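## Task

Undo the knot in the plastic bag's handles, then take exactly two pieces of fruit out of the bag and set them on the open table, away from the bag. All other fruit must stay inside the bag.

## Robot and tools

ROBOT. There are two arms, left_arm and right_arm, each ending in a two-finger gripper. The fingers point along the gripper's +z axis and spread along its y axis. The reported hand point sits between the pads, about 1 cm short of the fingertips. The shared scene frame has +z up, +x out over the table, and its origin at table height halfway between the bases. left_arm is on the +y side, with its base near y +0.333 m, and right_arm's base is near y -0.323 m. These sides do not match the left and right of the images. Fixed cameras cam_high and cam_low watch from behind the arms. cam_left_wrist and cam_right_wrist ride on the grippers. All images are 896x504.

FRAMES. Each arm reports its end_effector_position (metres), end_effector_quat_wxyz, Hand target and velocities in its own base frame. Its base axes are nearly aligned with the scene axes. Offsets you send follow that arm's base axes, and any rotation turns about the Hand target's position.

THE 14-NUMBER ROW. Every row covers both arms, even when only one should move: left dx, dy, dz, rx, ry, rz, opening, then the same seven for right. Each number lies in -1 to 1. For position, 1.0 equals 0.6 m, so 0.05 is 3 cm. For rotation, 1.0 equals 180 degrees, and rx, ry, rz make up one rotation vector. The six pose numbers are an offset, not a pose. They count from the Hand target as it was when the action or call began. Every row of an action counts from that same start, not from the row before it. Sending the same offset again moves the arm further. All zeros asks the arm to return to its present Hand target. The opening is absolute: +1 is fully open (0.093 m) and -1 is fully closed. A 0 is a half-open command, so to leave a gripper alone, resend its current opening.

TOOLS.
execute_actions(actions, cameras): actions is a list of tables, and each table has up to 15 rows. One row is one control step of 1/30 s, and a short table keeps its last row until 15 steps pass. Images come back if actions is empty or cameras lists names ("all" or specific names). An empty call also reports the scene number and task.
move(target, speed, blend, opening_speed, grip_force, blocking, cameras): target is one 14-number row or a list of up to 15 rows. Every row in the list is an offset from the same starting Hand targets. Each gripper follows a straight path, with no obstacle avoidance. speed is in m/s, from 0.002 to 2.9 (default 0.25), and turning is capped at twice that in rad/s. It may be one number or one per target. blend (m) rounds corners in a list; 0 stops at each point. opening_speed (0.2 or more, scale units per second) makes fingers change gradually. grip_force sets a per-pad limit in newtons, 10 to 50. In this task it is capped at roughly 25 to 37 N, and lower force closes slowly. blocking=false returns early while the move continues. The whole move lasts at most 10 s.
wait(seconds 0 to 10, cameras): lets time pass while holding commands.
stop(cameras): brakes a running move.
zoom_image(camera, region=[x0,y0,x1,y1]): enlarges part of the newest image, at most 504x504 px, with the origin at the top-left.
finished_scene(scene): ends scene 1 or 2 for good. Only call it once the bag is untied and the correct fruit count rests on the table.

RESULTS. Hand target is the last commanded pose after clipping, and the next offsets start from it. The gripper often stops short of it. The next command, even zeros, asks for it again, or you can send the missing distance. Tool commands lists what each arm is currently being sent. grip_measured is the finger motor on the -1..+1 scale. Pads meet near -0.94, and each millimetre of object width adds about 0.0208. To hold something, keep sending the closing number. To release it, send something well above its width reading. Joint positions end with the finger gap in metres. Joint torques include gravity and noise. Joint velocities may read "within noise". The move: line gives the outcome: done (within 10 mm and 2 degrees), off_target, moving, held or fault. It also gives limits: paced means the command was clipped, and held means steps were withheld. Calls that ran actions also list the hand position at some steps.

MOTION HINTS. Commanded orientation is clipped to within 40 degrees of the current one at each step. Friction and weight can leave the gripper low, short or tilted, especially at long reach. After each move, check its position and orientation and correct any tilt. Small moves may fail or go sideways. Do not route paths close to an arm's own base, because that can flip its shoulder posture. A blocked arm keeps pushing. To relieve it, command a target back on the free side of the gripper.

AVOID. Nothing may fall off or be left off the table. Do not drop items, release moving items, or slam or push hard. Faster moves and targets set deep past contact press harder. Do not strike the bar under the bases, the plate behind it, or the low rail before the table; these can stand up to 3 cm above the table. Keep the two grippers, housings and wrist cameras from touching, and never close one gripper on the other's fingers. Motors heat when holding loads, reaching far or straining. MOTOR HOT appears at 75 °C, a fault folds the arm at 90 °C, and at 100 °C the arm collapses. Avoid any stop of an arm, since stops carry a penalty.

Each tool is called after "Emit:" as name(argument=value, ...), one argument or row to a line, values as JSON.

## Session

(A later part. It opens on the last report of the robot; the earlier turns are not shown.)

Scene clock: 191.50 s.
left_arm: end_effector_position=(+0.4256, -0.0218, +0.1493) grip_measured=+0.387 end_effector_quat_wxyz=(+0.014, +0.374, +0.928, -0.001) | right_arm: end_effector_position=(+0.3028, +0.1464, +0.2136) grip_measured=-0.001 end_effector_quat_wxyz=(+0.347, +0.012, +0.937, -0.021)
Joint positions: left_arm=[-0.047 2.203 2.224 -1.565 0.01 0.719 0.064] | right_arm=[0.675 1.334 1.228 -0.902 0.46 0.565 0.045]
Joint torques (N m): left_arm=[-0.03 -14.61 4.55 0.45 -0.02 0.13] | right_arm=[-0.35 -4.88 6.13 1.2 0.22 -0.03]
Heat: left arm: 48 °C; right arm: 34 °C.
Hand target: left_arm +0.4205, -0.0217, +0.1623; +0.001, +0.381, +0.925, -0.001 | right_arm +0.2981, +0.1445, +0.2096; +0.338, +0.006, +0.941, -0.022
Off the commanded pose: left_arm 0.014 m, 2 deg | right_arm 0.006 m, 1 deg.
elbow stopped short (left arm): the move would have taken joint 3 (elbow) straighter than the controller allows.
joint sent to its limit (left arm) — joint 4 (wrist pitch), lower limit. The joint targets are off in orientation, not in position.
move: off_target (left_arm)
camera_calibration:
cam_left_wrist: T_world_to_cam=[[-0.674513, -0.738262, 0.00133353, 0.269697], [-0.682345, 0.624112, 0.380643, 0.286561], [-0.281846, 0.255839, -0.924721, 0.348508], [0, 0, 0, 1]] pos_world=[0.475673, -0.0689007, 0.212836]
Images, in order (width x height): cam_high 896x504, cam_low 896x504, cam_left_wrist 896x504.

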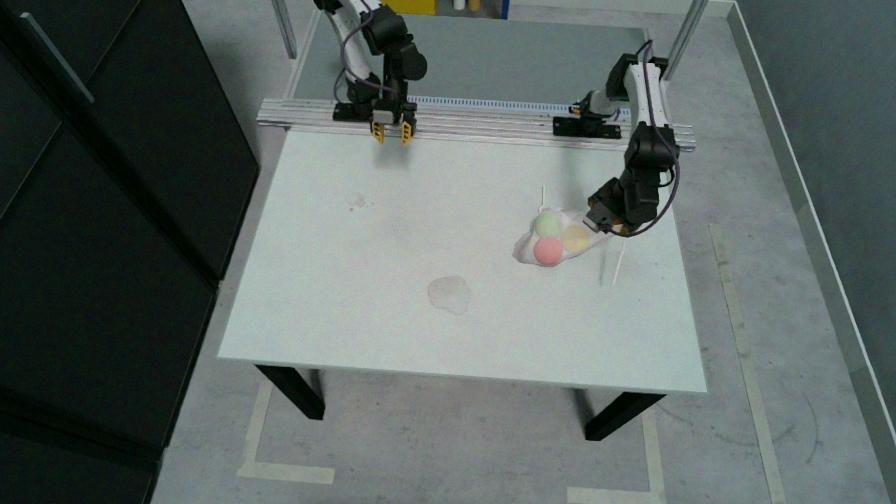

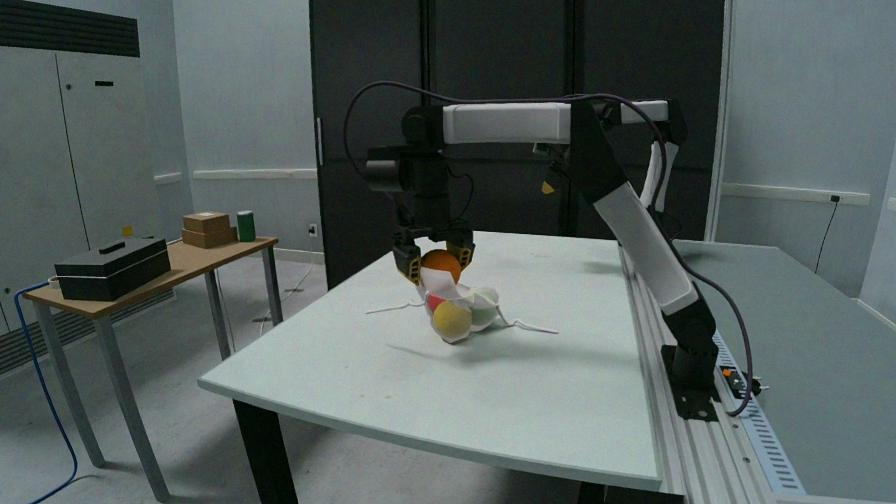

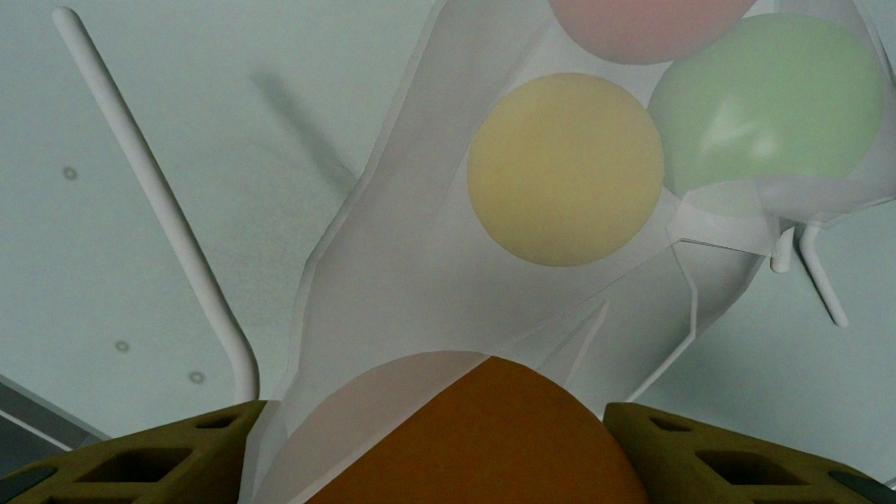

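Emit:
execute_actions(
  actions=[],
)

Scene clock: 194.37 s.
left_arm: end_effector_position=(+0.4256, -0.0218, +0.1493) grip_measured=+0.387 end_effector_quat_wxyz=(+0.014, +0.374, +0.927, +0.000) | right_arm: end_effector_position=(+0.3028, +0.1464, +0.2136) grip_measured=-0.001 end_effector_quat_wxyz=(+0.347, +0.012, +0.937, -0.021)
Joint positions: left_arm=[-0.047 2.203 2.224 -1.565 0.01 0.719 0.064] | right_arm=[0.675 1.334 1.228 -0.902 0.46 0.565 0.045]
Joint velocities: within noise
Joint torques (N m): left_arm=[-0.06 -14.61 4.53 0.46 -0.01 0.13] | right_arm=[-0.36 -4.83 6.13 1.19 0.23 -0.01]
Heat: left arm: 48 °C; right arm: 34 °C.
Hand target: left_arm +0.4205, -0.0217, +0.1623; +0.001, +0.381, +0.925, -0.001 | right_arm +0.2981, +0.1445, +0.2096; +0.338, +0.006, +0.941, -0.022
Tool commands: left_gripper/opening=+0.25 right_gripper/opening=+0.0
Off the commanded pose: left_arm 0.014 m, 2 deg | right_arm 0.006 m, 1 deg.
camera_calibration:
cam_left_wrist: T_world_to_cam=[[-0.674796, -0.738003, 0.00133991, 0.269848], [-0.682106, 0.624377, 0.380638, 0.286466], [-0.281749, 0.255939, -0.924723, 0.348469], [0, 0, 0, 1]] pos_world=[0.475673, -0.0689007, 0.212836]
cam_right_wrist: T_world_to_cam=[[-0.0423151, -0.996954, 0.0655186, 0.140445], [-0.96568, 0.0239912, -0.258625, 0.383681], [0.256265, -0.0742137, -0.963753, 0.228648], [0, 0, 0, 1]] pos_world=[0.317862, 0.147781, 0.310388]

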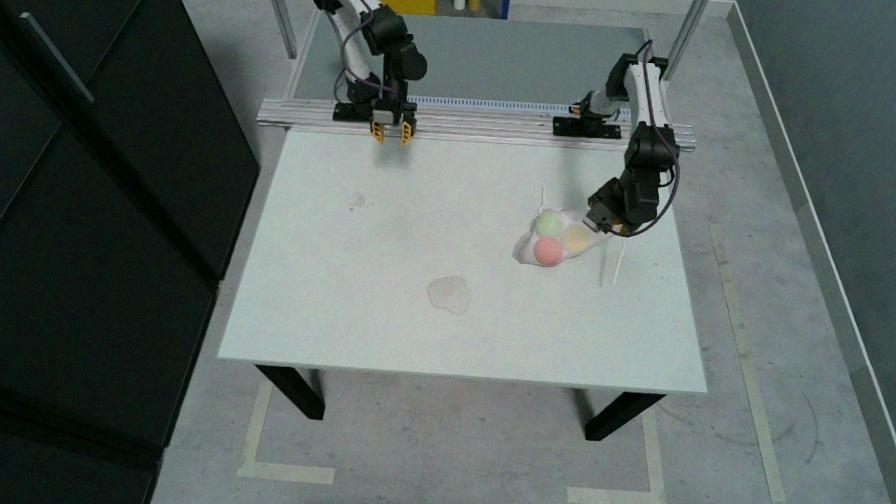

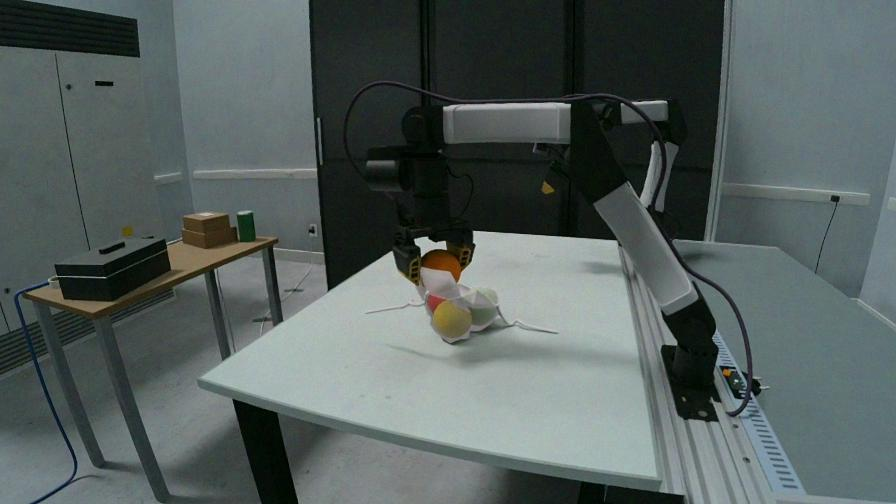

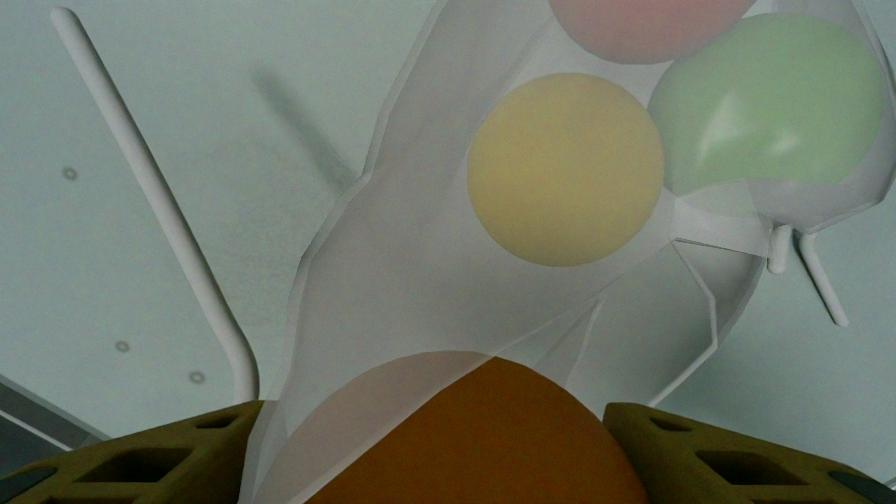

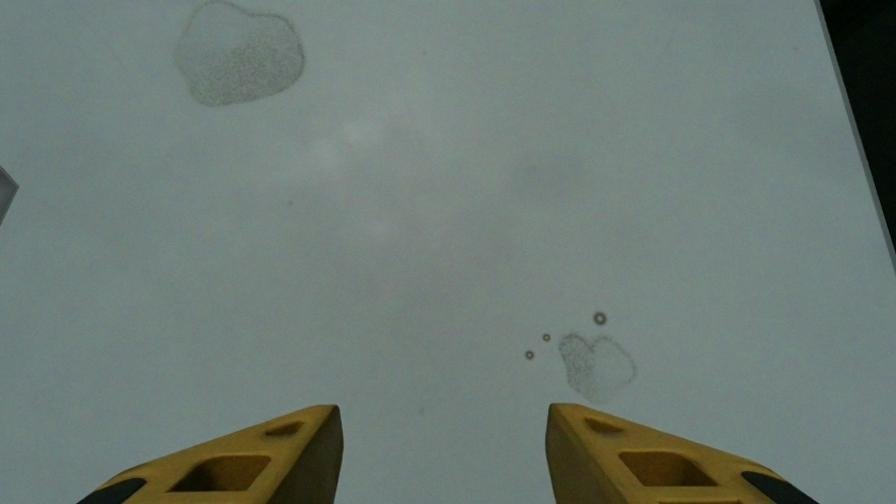

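Emit:
move(
  target=[
    [-0.18,0.02,0,0,0,0,0.25,0,0,0,0,0,0,0],
    [-0.2,0.02,-0.235,0,0,0,0.25,0,0,0,0,0,0,0],
    [-0.2,0.02,-0.235,0,0,0,0.88,0,0,0,0,0,0,0],
    [-0.2,0.02,0,0,0,0,0.88,0,0,0,0,0,0,0],
  ],
  opening_speed=0.6,
  speed=0.15,
  cameras=["all"],
)

Scene clock: 200.43 s.
left_arm: end_effector_position=(+0.3007, -0.0121, +0.1526) grip_measured=+0.878 end_effector_quat_wxyz=(-0.006, +0.378, +0.926, -0.007) | right_arm: end_effector_position=(+0.3028, +0.1464, +0.2136) grip_measured=-0.001 end_effector_quat_wxyz=(+0.347, +0.012, +0.937, -0.021)
Joint positions: left_arm=[-0.035 1.698 1.536 -1.425 0.01 0.74 0.087] | right_arm=[0.675 1.334 1.228 -0.902 0.46 0.565 0.045]
Joint torques (N m): left_arm=[0.53 -8.53 7.83 0.2 0.01 0.11] | right_arm=[-0.38 -4.89 6.15 1.19 0.21 -0.03]
Heat: left arm: 47 °C; right arm: 34 °C.
Hand target: left_arm +0.3005, -0.0097, +0.1623; +0.001, +0.381, +0.925, -0.001 | right_arm +0.2981, +0.1445, +0.2096; +0.338, +0.006, +0.941, -0.022
Off the commanded pose: left_arm 0.010 m, 1 deg | right_arm 0.006 m, 1 deg.
move: done; target 3's new opening was sent with left_arm's hand 0.011 m and 2 deg from that target
camera_calibration:
cam_left_wrist: T_world_to_cam=[[-0.680589, -0.732102, 0.0287381, 0.190284], [-0.659492, 0.629232, 0.411264, 0.182583], [-0.31917, 0.260949, -0.911063, 0.323129], [0, 0, 0, 1]] pos_world=[0.35305, -0.0598998, 0.213833]
cam_right_wrist: T_world_to_cam=[[-0.0423151, -0.996954, 0.0655186, 0.140445], [-0.96568, 0.0239912, -0.258625, 0.383681], [0.256265, -0.0742137, -0.963753, 0.228648], [0, 0, 0, 1]] pos_world=[0.317862, 0.147781, 0.310388]

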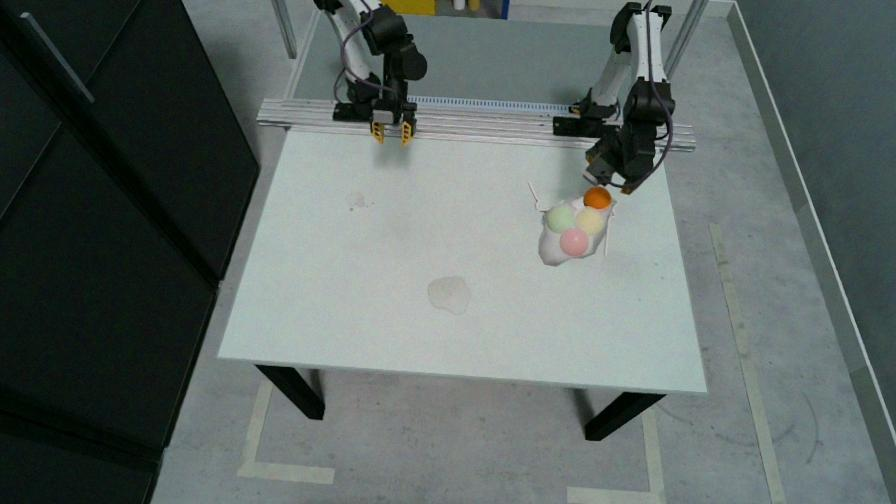

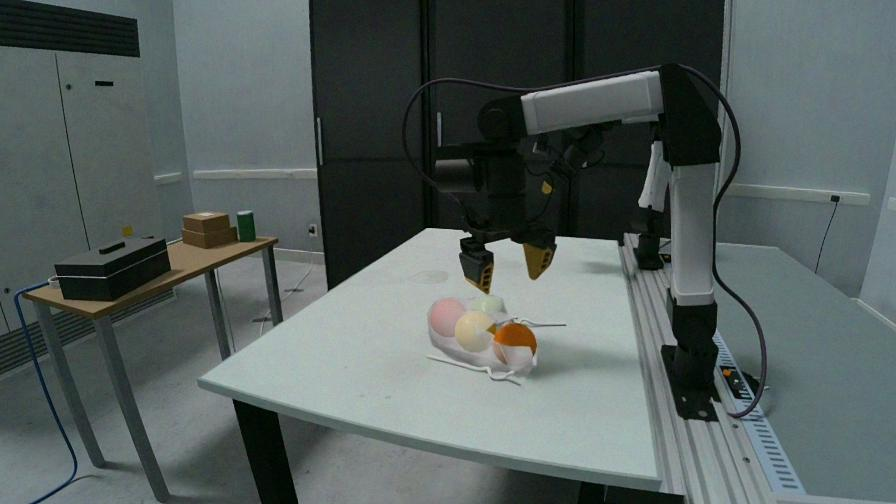

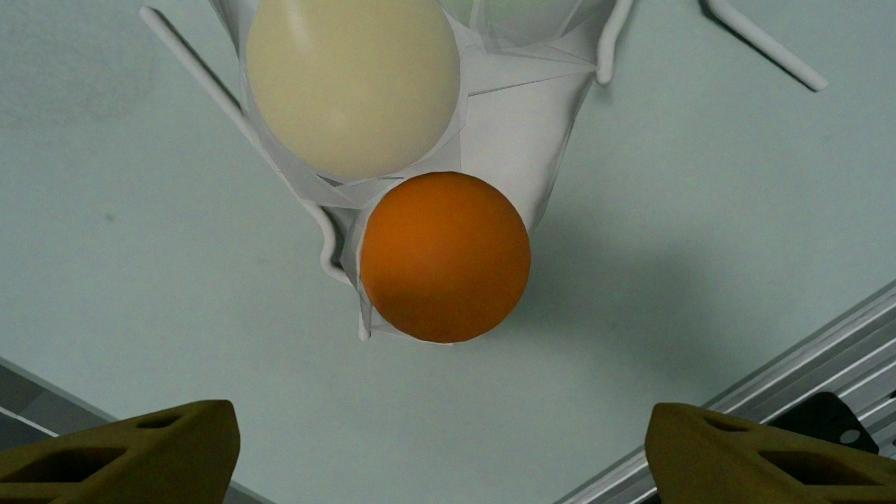

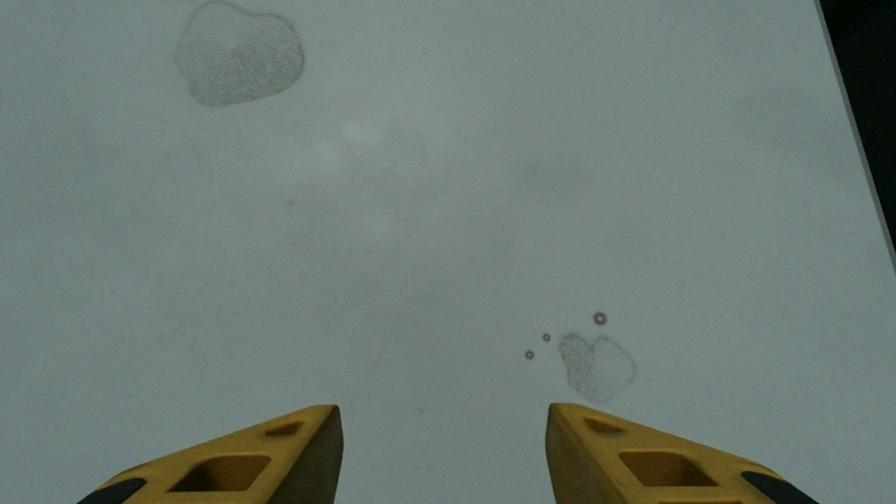

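Emit:
move(
  target=[
    [-0.015,0.01,-0.05,0,0,0.25,0.88,0,0,0,0,0,0,0],
    [-0.015,0.01,-0.218,0,0,0.25,0.88,0,0,0,0,0,0,0],
    [-0.015,0.01,-0.218,0,0,0.25,0.25,0,0,0,0,0,0,0],
    [-0.015,0.01,0,0,0,0.25,0.25,0,0,0,0,0,0,0],
  ],
  opening_speed=0.7,
  speed=0.15,
  cameras=["all"],
)

Scene clock: 209.53 s.
left_arm: end_effector_position=(+0.2925, -0.0063, +0.1520) grip_measured=+0.437 end_effector_quat_wxyz=(-0.007, +0.005, +1.000, -0.005) | right_arm: end_effector_position=(+0.3028, +0.1464, +0.2136) grip_measured=-0.001 end_effector_quat_wxyz=(+0.347, +0.012, +0.937, -0.021)
Joint positions: left_arm=[-0.016 1.662 1.493 -1.415 0.01 -0.006 0.066] | right_arm=[0.675 1.334 1.228 -0.902 0.46 0.565 0.045]
Joint torques (N m): left_arm=[0.53 -8.29 7.99 0.2 -0.06 -0.09] | right_arm=[-0.32 -4.82 6.02 1.2 0.22 -0.03]
Heat: left arm: 46 °C; right arm: 34 °C.
Hand target: left_arm +0.2916, -0.0037, +0.1623; +0.001, -0.002, +1.000, -0.001 | right_arm +0.2981, +0.1445, +0.2096; +0.338, +0.006, +0.941, -0.022
Off the commanded pose: left_arm 0.011 m, 1 deg | right_arm 0.006 m, 1 deg.
move: off_target (left_arm)
camera_calibration:
cam_left_wrist: T_world_to_cam=[[0.0155707, -0.999688, 0.0195072, -0.0150003], [-0.908599, -0.00600269, 0.417626, 0.24164], [-0.417379, -0.0242269, -0.908409, 0.344951], [0, 0, 0, 1]] pos_world=[0.363763, -0.00518806, 0.212734]
cam_right_wrist: T_world_to_cam=[[-0.0423151, -0.996954, 0.0655186, 0.140445], [-0.96568, 0.0239912, -0.258625, 0.383681], [0.256265, -0.0742137, -0.963753, 0.228648], [0, 0, 0, 1]] pos_world=[0.317862, 0.147781, 0.310388]

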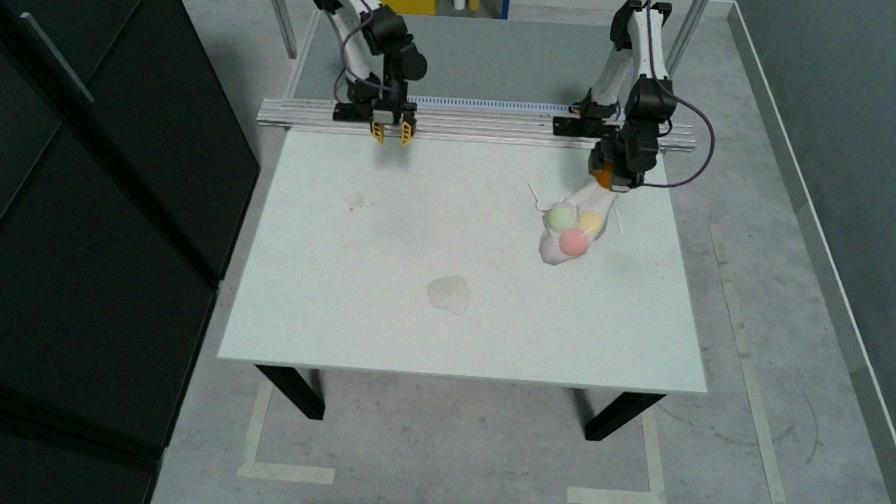

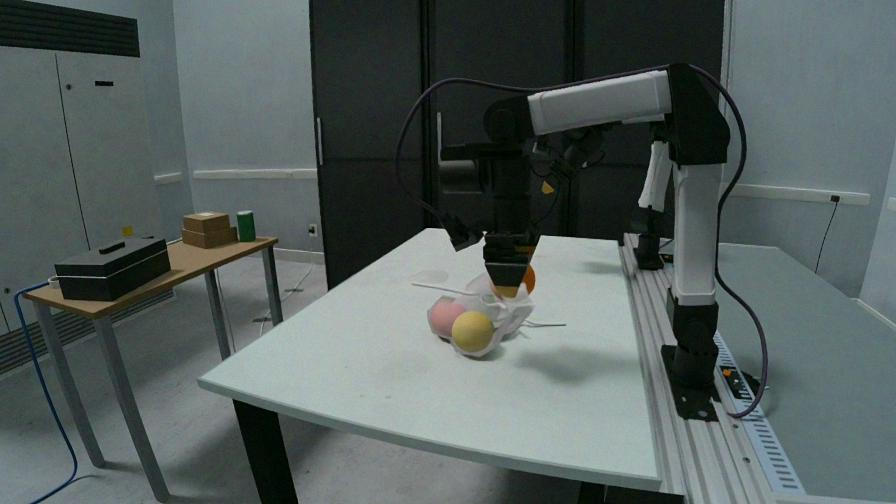

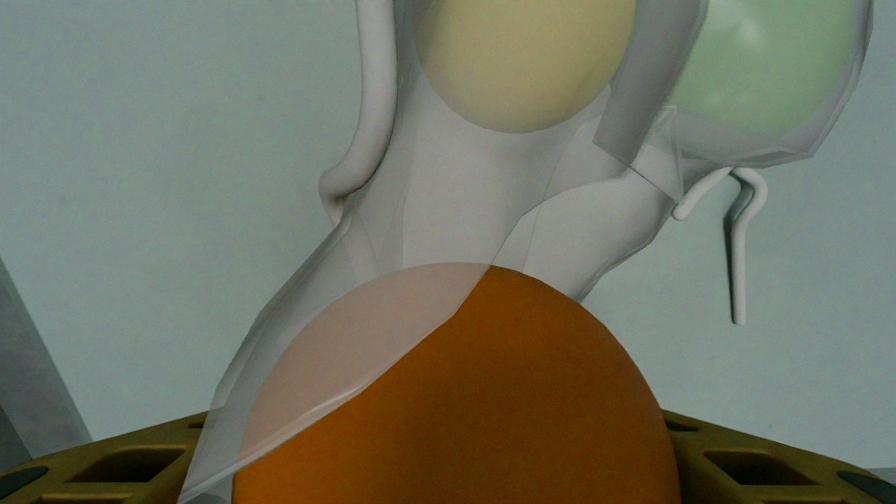

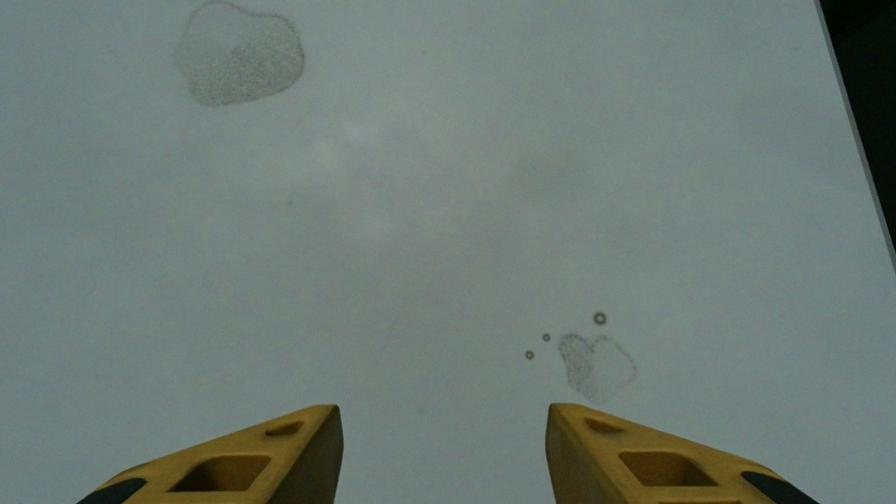

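Emit:
move(
  target=[
    [-0.02,-0.16,0,0,0,0,0.25,0,0,0,0,0,0,0],
    [-0.02,-0.18,-0.215,0,0,0,0.25,0,0,0,0,0,0,0],
    [-0.02,-0.18,-0.215,0,0,0,0.88,0,0,0,0,0,0,0],
    [-0.02,-0.18,0,0,0,0,0.88,0,0,0,0,0,0,0],
  ],
  opening_speed=0.6,
  speed=0.15,
  cameras=["cam_high","cam_low","cam_left_wrist"],
)

Scene clock: 216.17 s.
left_arm: end_effector_position=(+0.2802, -0.1087, +0.1531) grip_measured=+0.878 end_effector_quat_wxyz=(-0.008, -0.003, +1.000, +0.000) | right_arm: end_effector_position=(+0.3028, +0.1464, +0.2136) grip_measured=-0.001 end_effector_quat_wxyz=(+0.347, +0.012, +0.937, -0.021)
Joint positions: left_arm=[-0.367 1.695 1.535 -1.425 0.005 -0.373 0.087] | right_arm=[0.675 1.334 1.228 -0.902 0.46 0.565 0.045]
Joint torques (N m): left_arm=[-0.75 -8.29 7.88 0.26 -0.04 -0.09] | right_arm=[-0.43 -4.81 6.16 1.18 0.22 -0.02]
Heat: left arm: 45 °C; right arm: 34 °C.
Hand target: left_arm +0.2794, -0.1117, +0.1623; +0.001, -0.002, +1.000, -0.001 | right_arm +0.2981, +0.1445, +0.2096; +0.338, +0.006, +0.941, -0.022
Off the commanded pose: left_arm 0.010 m, 1 deg | right_arm 0.006 m, 1 deg.
move: done
camera_calibration:
cam_left_wrist: T_world_to_cam=[[0.0315472, -0.99946, 0.00915327, -0.120072], [-0.907247, -0.0247914, 0.419868, 0.226556], [-0.419414, -0.0215499, -0.907539, 0.339115], [0, 0, 0, 1]] pos_world=[0.351559, -0.107083, 0.213736]
Images, in order (width x height): cam_high 896x504, cam_low 896x504, cam_left_wrist 896x504.

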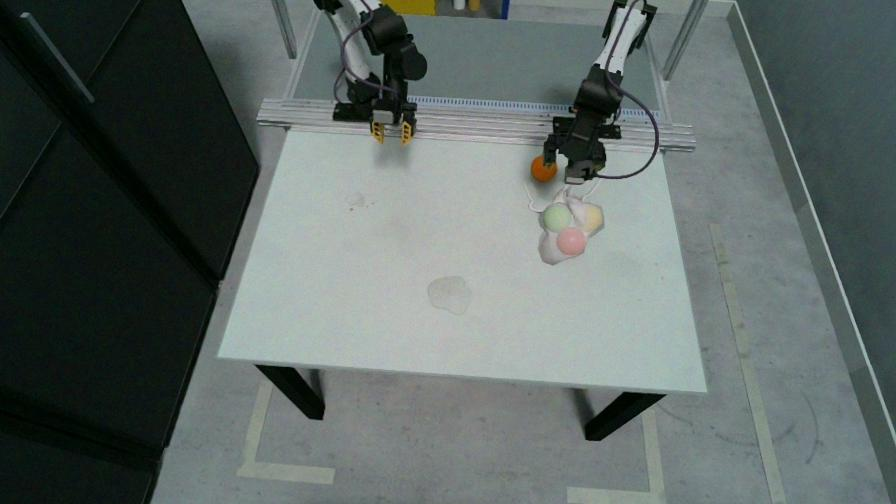

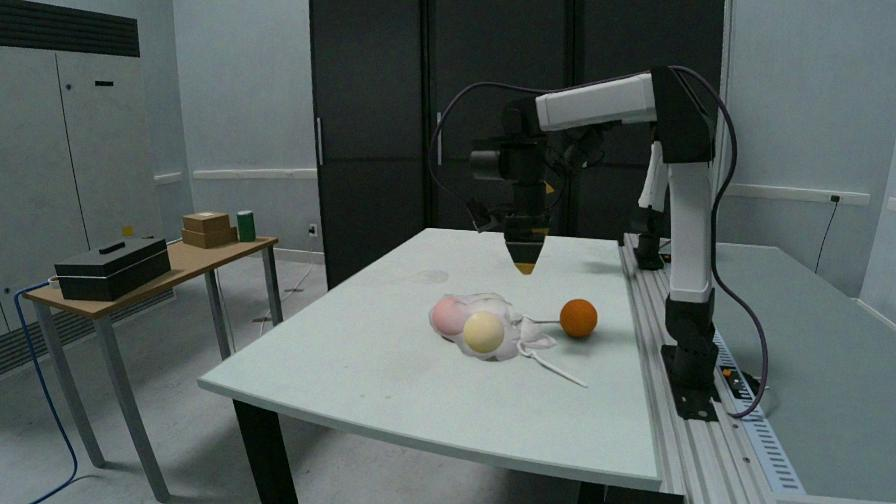

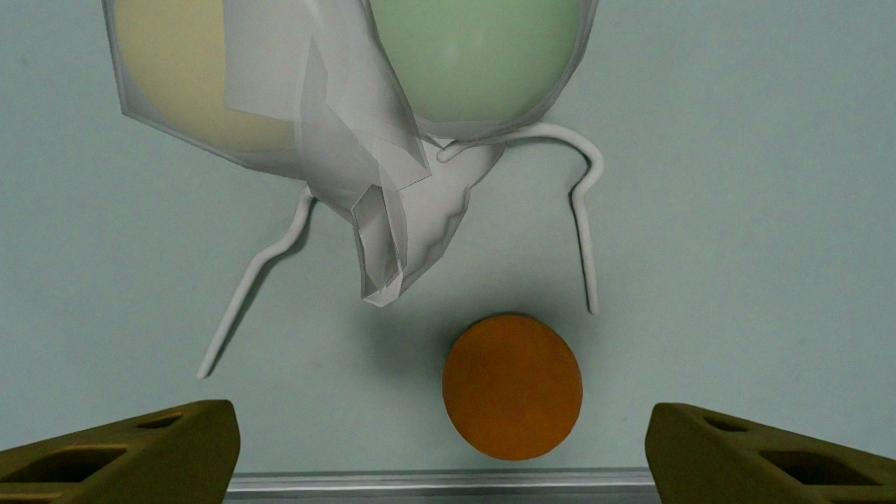

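Emit:
zoom_image(
  camera="cam_left_wrist",
  region=[90, 0, 620, 320],
)

Emit:
move(
  target=[0.13, 0.05, 0, 0, 0, 0, 0.88, 0, 0, 0, 0, 0, 0, 0],
  cameras=["cam_left_wrist"],
)

Region (90, 0, 620, 320) is 530x320 pixels. A region can be at most 504 by 504 pixels.

Scene clock: 218.00 s.
left_arm: end_effector_position=(+0.3559, -0.0812, +0.1607) grip_measured=+0.878 end_effector_quat_wxyz=(+0.004, -0.009, +1.000, -0.003) | right_arm: end_effector_position=(+0.3028, +0.1464, +0.2136) grip_measured=-0.001 end_effector_quat_wxyz=(+0.347, +0.012, +0.937, -0.021)
Joint positions: left_arm=[-0.222 1.936 1.868 -1.493 0.005 -0.24 0.087] | right_arm=[0.675 1.334 1.228 -0.902 0.46 0.565 0.045]
Joint torques (N m): left_arm=[-0.01 -8.32 8.18 0.28 -0.03 0.14] | right_arm=[-0.36 -4.82 6.13 1.16 0.23 -0.03]
Heat: left arm: 45 °C; right arm: 34 °C.
Hand target: left_arm +0.3575, -0.0817, +0.1622; +0.001, -0.002, +1.000, -0.001 | right_arm +0.2981, +0.1445, +0.2096; +0.338, +0.006, +0.941, -0.022
Off the commanded pose: left_arm 0.002 m, 1 deg | right_arm 0.006 m, 1 deg.
move: done
camera_calibration:
cam_left_wrist: T_world_to_cam=[[0.0430439, -0.998925, 0.0171933, -0.100269], [-0.916529, -0.0326322, 0.398634, 0.298863], [-0.397645, -0.0329169, -0.916949, 0.371283], [0, 0, 0, 1]] pos_world=[0.425871, -0.0781873, 0.223034]
Images, in order (width x height): cam_left_wrist 896x504.

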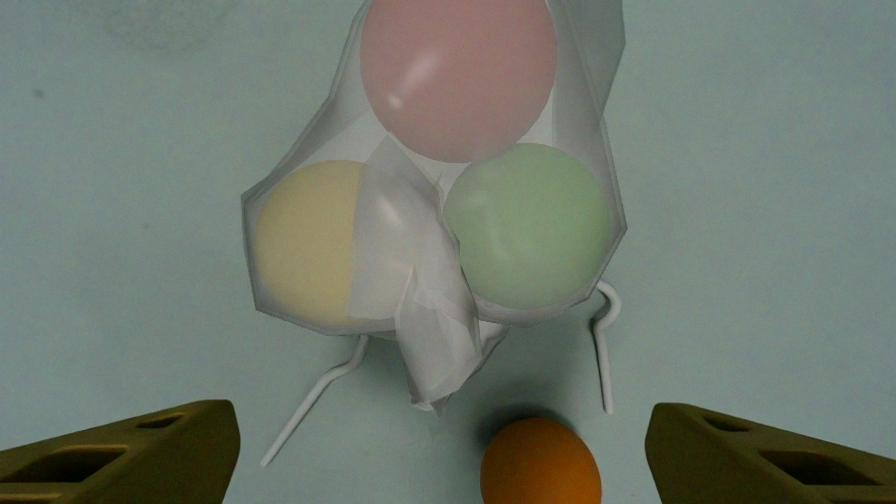

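Emit:
move(
  target=[
    [-0.167,0.087,-0.1,0,0,-0.25,-0.4,0,0,0,0,0,0,0],
    [-0.167,0.087,-0.287,0,0,-0.25,-0.4,0,0,0,0,0,0,0],
    [-0.167,0.087,-0.287,0,0,-0.25,-1,0,0,0,0,0,0,0],
    [-0.167,0.13,-0.22,0,0,-0.25,-1,0,0,0,0,0,0,0],
  ],
  speed=0.15,
  cameras=["cam_low","cam_left_wrist"],
)

Scene clock: 226.33 s.
left_arm: end_effector_position=(+0.2522, -0.0054, +0.0204) grip_measured=-0.973 end_effector_quat_wxyz=(-0.009, +0.377, +0.926, -0.007) | right_arm: end_effector_position=(+0.3028, +0.1464, +0.2136) grip_measured=-0.001 end_effector_quat_wxyz=(+0.347, +0.012, +0.937, -0.021)
Joint positions: left_arm=[-0.017 1.62 0.909 -0.882 0.006 0.756 0] | right_arm=[0.675 1.334 1.228 -0.902 0.46 0.565 0.045]
Joint torques (N m): left_arm=[0.57 -7.66 7.24 0.19 0.04 0.13] | right_arm=[-0.35 -4.86 6.12 1.19 0.22 -0.04]
Heat: left arm: 44 °C; right arm: 34 °C.
Hand target: left_arm +0.2573, -0.0038, +0.0302; +0.001, +0.381, +0.925, -0.001 | right_arm +0.2981, +0.1445, +0.2096; +0.338, +0.006, +0.941, -0.022
Off the commanded pose: left_arm 0.011 m, 1 deg | right_arm 0.006 m, 1 deg.
move: off_target (left_arm); target 3's new opening was sent with left_arm's hand 0.023 m and 2 deg from that target
camera_calibration:
cam_left_wrist: T_world_to_cam=[[-0.679635, -0.732942, 0.0298809, 0.165761], [-0.658039, 0.627169, 0.416706, 0.200243], [-0.324161, 0.263545, -0.90855, 0.186703], [0, 0, 0, 1]] pos_world=[0.304947, -0.0532979, 0.0812333]
Images, in order (width x height): cam_low 896x504, cam_left_wrist 896x504.

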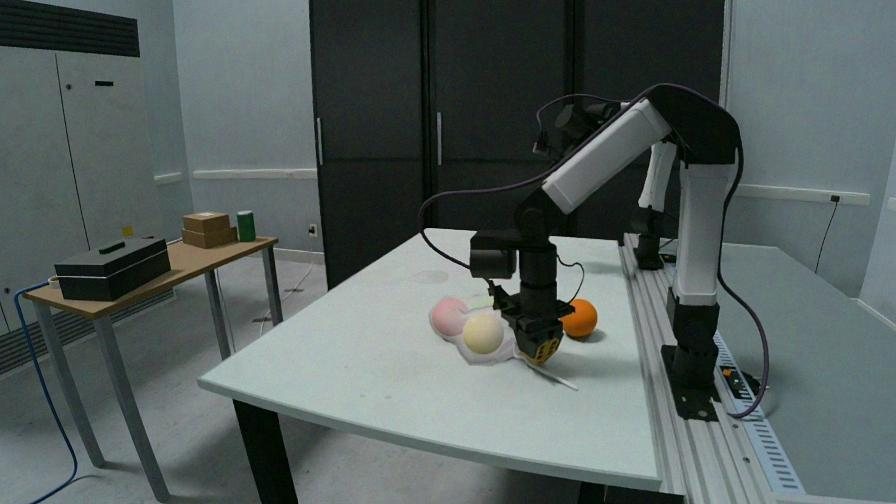

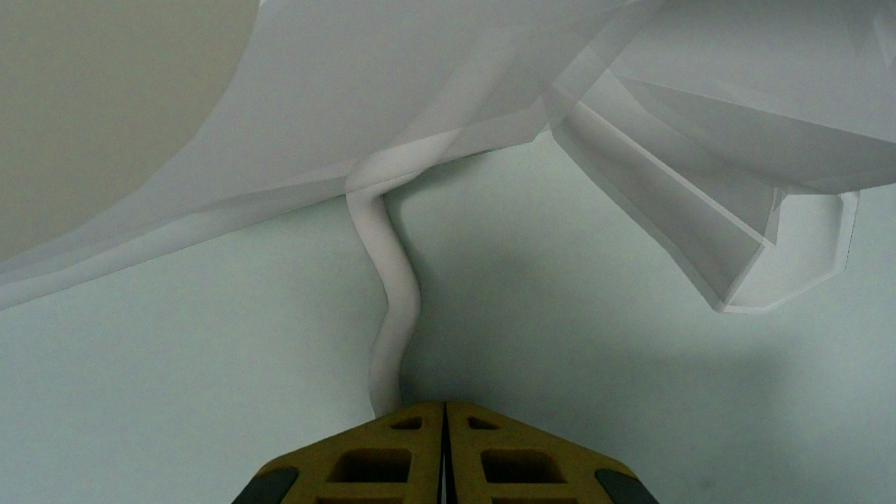

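Emit:
move(
  target=[
    [0.022,0.003,0,0,0,0,-0.4,0,0,0,0,0,0,0],
    [0.022,0.003,-0.088,0,0,0,-0.4,0,0,0,0,0,0,0],
    [0.022,0.003,-0.088,0,0,0,-1,0,0,0,0,0,0,0],
    [0.022,0.003,0,0,0,0,-1,0,0,0,0,0,0,0],
  ],
  speed=0.15,
  cameras=["cam_low","cam_left_wrist"],
)

Scene clock: 230.37 s.
left_arm: end_effector_position=(+0.2658, +0.0010, +0.0210) grip_measured=-0.935 end_effector_quat_wxyz=(-0.011, +0.376, +0.927, +0.003) | right_arm: end_effector_position=(+0.3028, +0.1464, +0.2136) grip_measured=-0.001 end_effector_quat_wxyz=(+0.347, +0.012, +0.937, -0.021)
Joint positions: left_arm=[-0.004 1.665 0.96 -0.885 -0.013 0.766 0] | right_arm=[0.675 1.334 1.228 -0.902 0.46 0.565 0.045]
Joint torques (N m): left_arm=[0.14 -7.8 7.25 0.21 0.24 0.11] | right_arm=[-0.35 -4.78 6.15 1.2 0.21 -0.02]
Heat: left arm: 43 °C; right arm: 34 °C.
Hand target: left_arm +0.2706, -0.0019, +0.0302; +0.001, +0.381, +0.925, -0.001 | right_arm +0.2981, +0.1445, +0.2096; +0.338, +0.006, +0.941, -0.022
Off the commanded pose: left_arm 0.011 m, 2 deg | right_arm 0.006 m, 1 deg.
move: off_target (left_arm); target 3's new opening was sent with left_arm's hand 0.034 m and 1 deg from that target
camera_calibration:
cam_left_wrist: T_world_to_cam=[[-0.6778, -0.735121, 0.0135668, 0.179541], [-0.6612, 0.617505, 0.426031, 0.205563], [-0.321562, 0.279793, -0.904607, 0.189195], [0, 0, 0, 1]] pos_world=[0.318449, -0.0478871, 0.0811355]
Images, in order (width x height): cam_low 896x504, cam_left_wrist 896x504.

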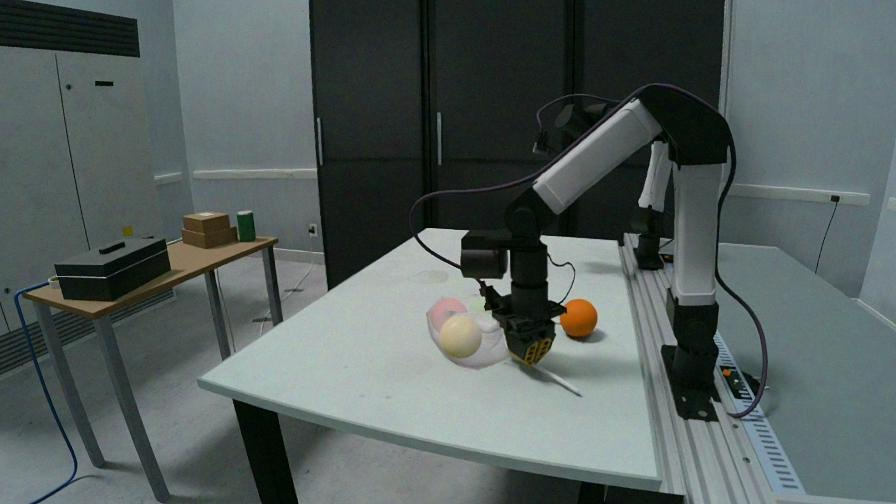

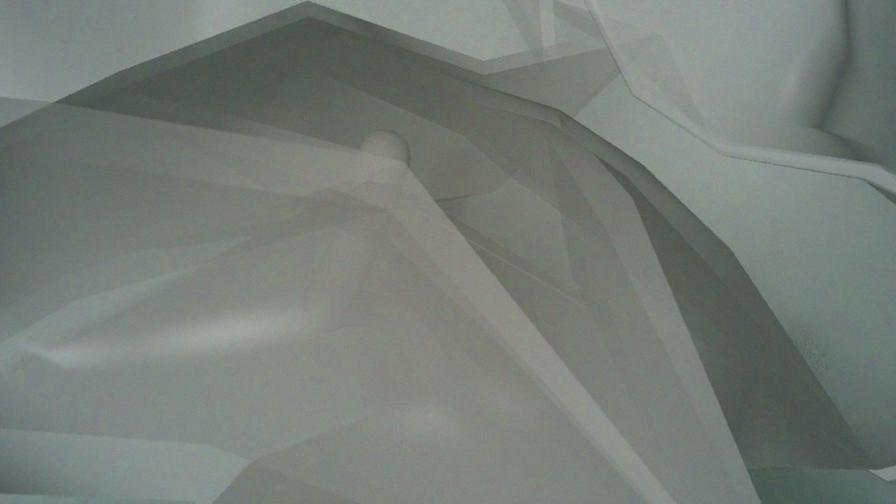

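Emit:
move(
  target=[-0.05, 0.1, 0.17, 0, 0, 0, -1, 0, 0, 0, 0, 0, 0, 0],
  speed=0.12,
  cameras=["cam_high","cam_low","cam_left_wrist"],
)

Scene clock: 232.60 s.
left_arm: end_effector_position=(+0.2396, +0.0588, +0.1226) grip_measured=-0.935 end_effector_quat_wxyz=(-0.011, +0.378, +0.926, -0.001) | right_arm: end_effector_position=(+0.3028, +0.1464, +0.2136) grip_measured=-0.001 end_effector_quat_wxyz=(+0.347, +0.012, +0.937, -0.021)
Joint positions: left_arm=[0.233 1.492 1.205 -1.303 -0.011 1.008 0] | right_arm=[0.675 1.334 1.228 -0.902 0.46 0.565 0.045]
Joint torques (N m): left_arm=[0.64 -6.76 7.97 0.17 0.22 0.1] | right_arm=[-0.4 -4.82 6.09 1.18 0.23 -0.02]
Heat: left arm: 43 °C; right arm: 34 °C.
Hand target: left_arm +0.2405, +0.0581, +0.1322; +0.000, +0.381, +0.925, -0.001 | right_arm +0.2981, +0.1445, +0.2096; +0.338, +0.006, +0.941, -0.022
Off the commanded pose: left_arm 0.010 m, 1 deg | right_arm 0.006 m, 1 deg.
move: done
camera_calibration:
cam_left_wrist: T_world_to_cam=[[-0.68099, -0.732026, 0.0197462, 0.202666], [-0.657514, 0.623099, 0.423583, 0.108409], [-0.322378, 0.275473, -0.905642, 0.257007], [0, 0, 0, 1]] pos_world=[0.292148, 0.0100091, 0.182835]
Images, in order (width x height): cam_high 896x504, cam_low 896x504, cam_left_wrist 896x504.

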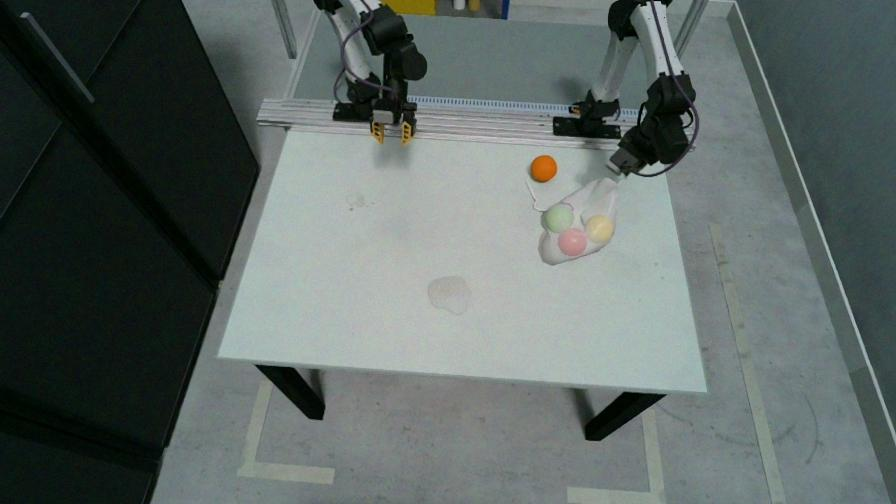

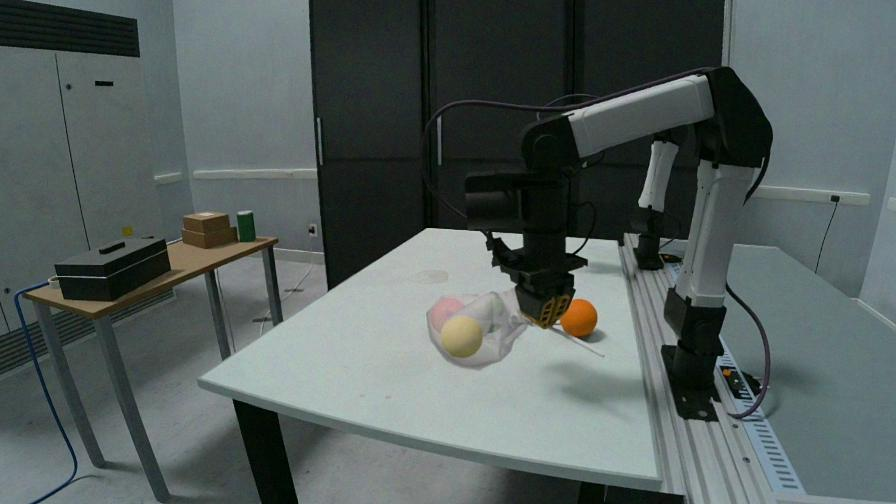

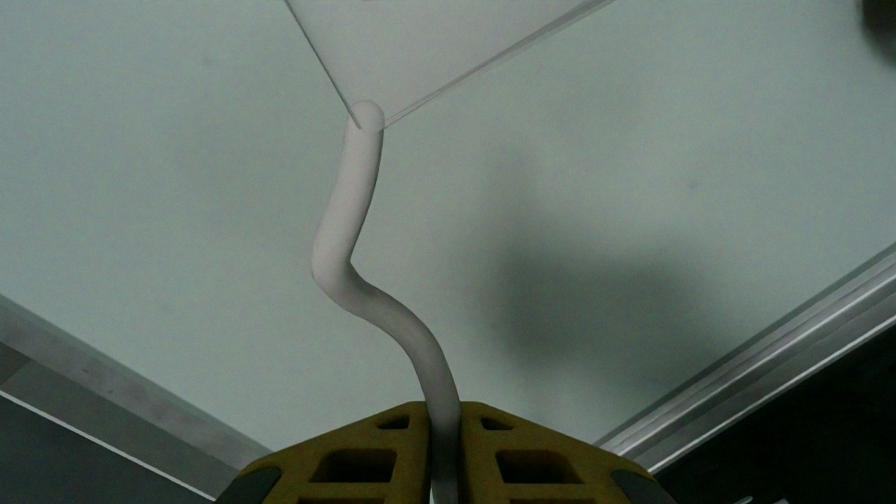

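Emit:
move(
  target=[
    [0.05,0,0.04,0,0,0,-1,0,0,0,0,0,0,0],
    [0.38,0.0,0.02,0,0,0,-1,0,0,0,0,0,0,0],
    [0.4,0.0,-0.16,0,0,0,-1,0,0,0,0,0,0,0],
  ],
  speed=0.15,
  cameras=["cam_high","cam_low","cam_left_wrist"],
)

Scene clock: 237.10 s.
left_arm: end_effector_position=(+0.4777, +0.0671, +0.0453) grip_measured=-0.935 end_effector_quat_wxyz=(+0.000, +0.379, +0.925, +0.006) | right_arm: end_effector_position=(+0.3028, +0.1464, +0.2136) grip_measured=-0.001 end_effector_quat_wxyz=(+0.347, +0.012, +0.937, -0.021)
Joint positions: left_arm=[0.136 2.485 2.296 -1.376 -0.011 0.913 0] | right_arm=[0.675 1.334 1.228 -0.902 0.46 0.565 0.045]
Joint torques (N m): left_arm=[-0.99 -12.07 5.65 0.56 0.22 -0.09] | right_arm=[-0.4 -4.79 6.08 1.17 0.23 -0.02]
Heat: left arm: 43 °C; right arm: 34 °C.
Hand target: left_arm +0.4805, +0.0580, +0.0363; +0.001, +0.381, +0.925, -0.001 | right_arm +0.2981, +0.1445, +0.2096; +0.338, +0.006, +0.941, -0.022
Off the commanded pose: left_arm 0.013 m, 1 deg | right_arm 0.006 m, 1 deg.
move: off_target (left_arm)
camera_calibration:
cam_left_wrist: T_world_to_cam=[[-0.683211, -0.73022, -0.00124111, 0.374331], [-0.666407, 0.622808, 0.409892, 0.297372], [-0.298539, 0.28087, -0.912133, 0.250032], [0, 0, 0, 1]] pos_world=[0.528562, 0.0179118, 0.106637]
Images, in order (width x height): cam_high 896x504, cam_low 896x504, cam_left_wrist 896x504.

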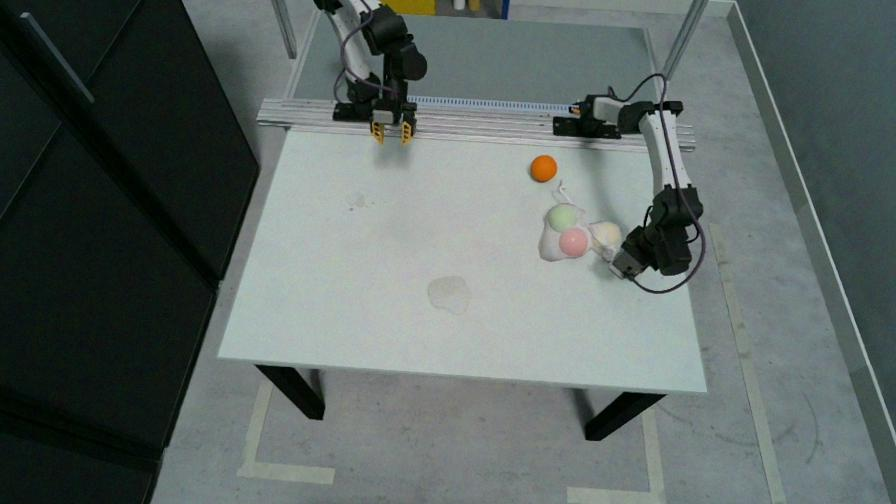

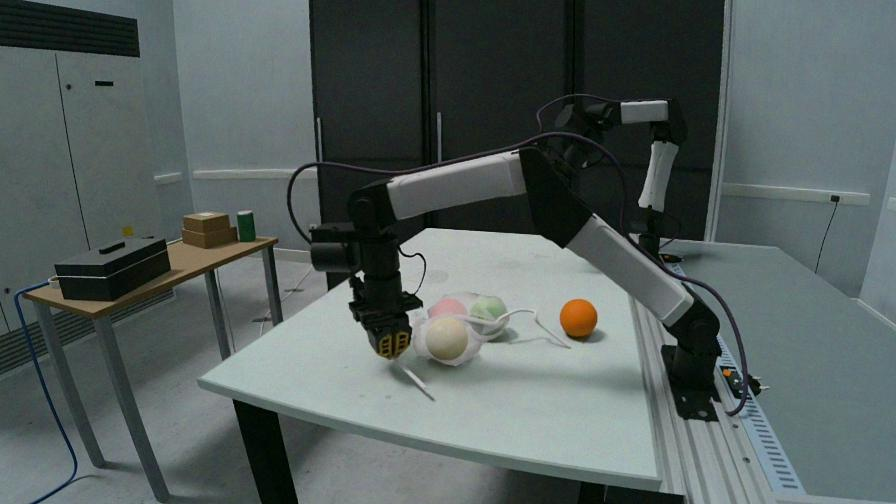

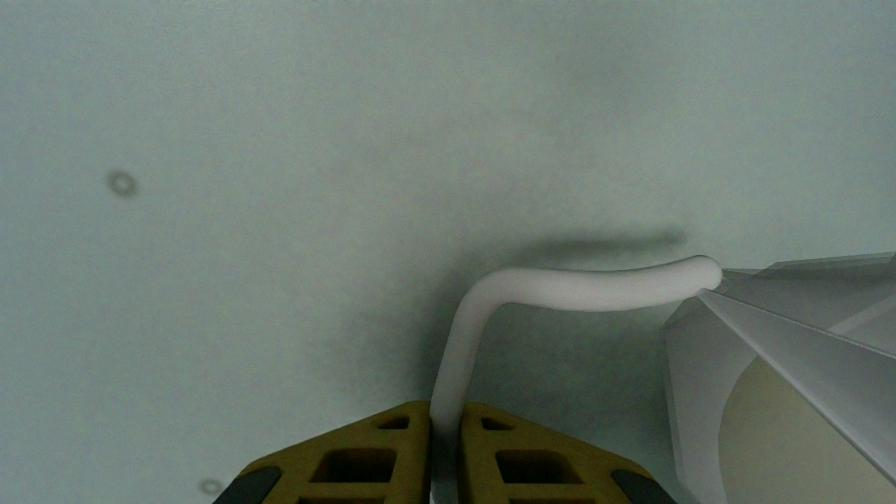

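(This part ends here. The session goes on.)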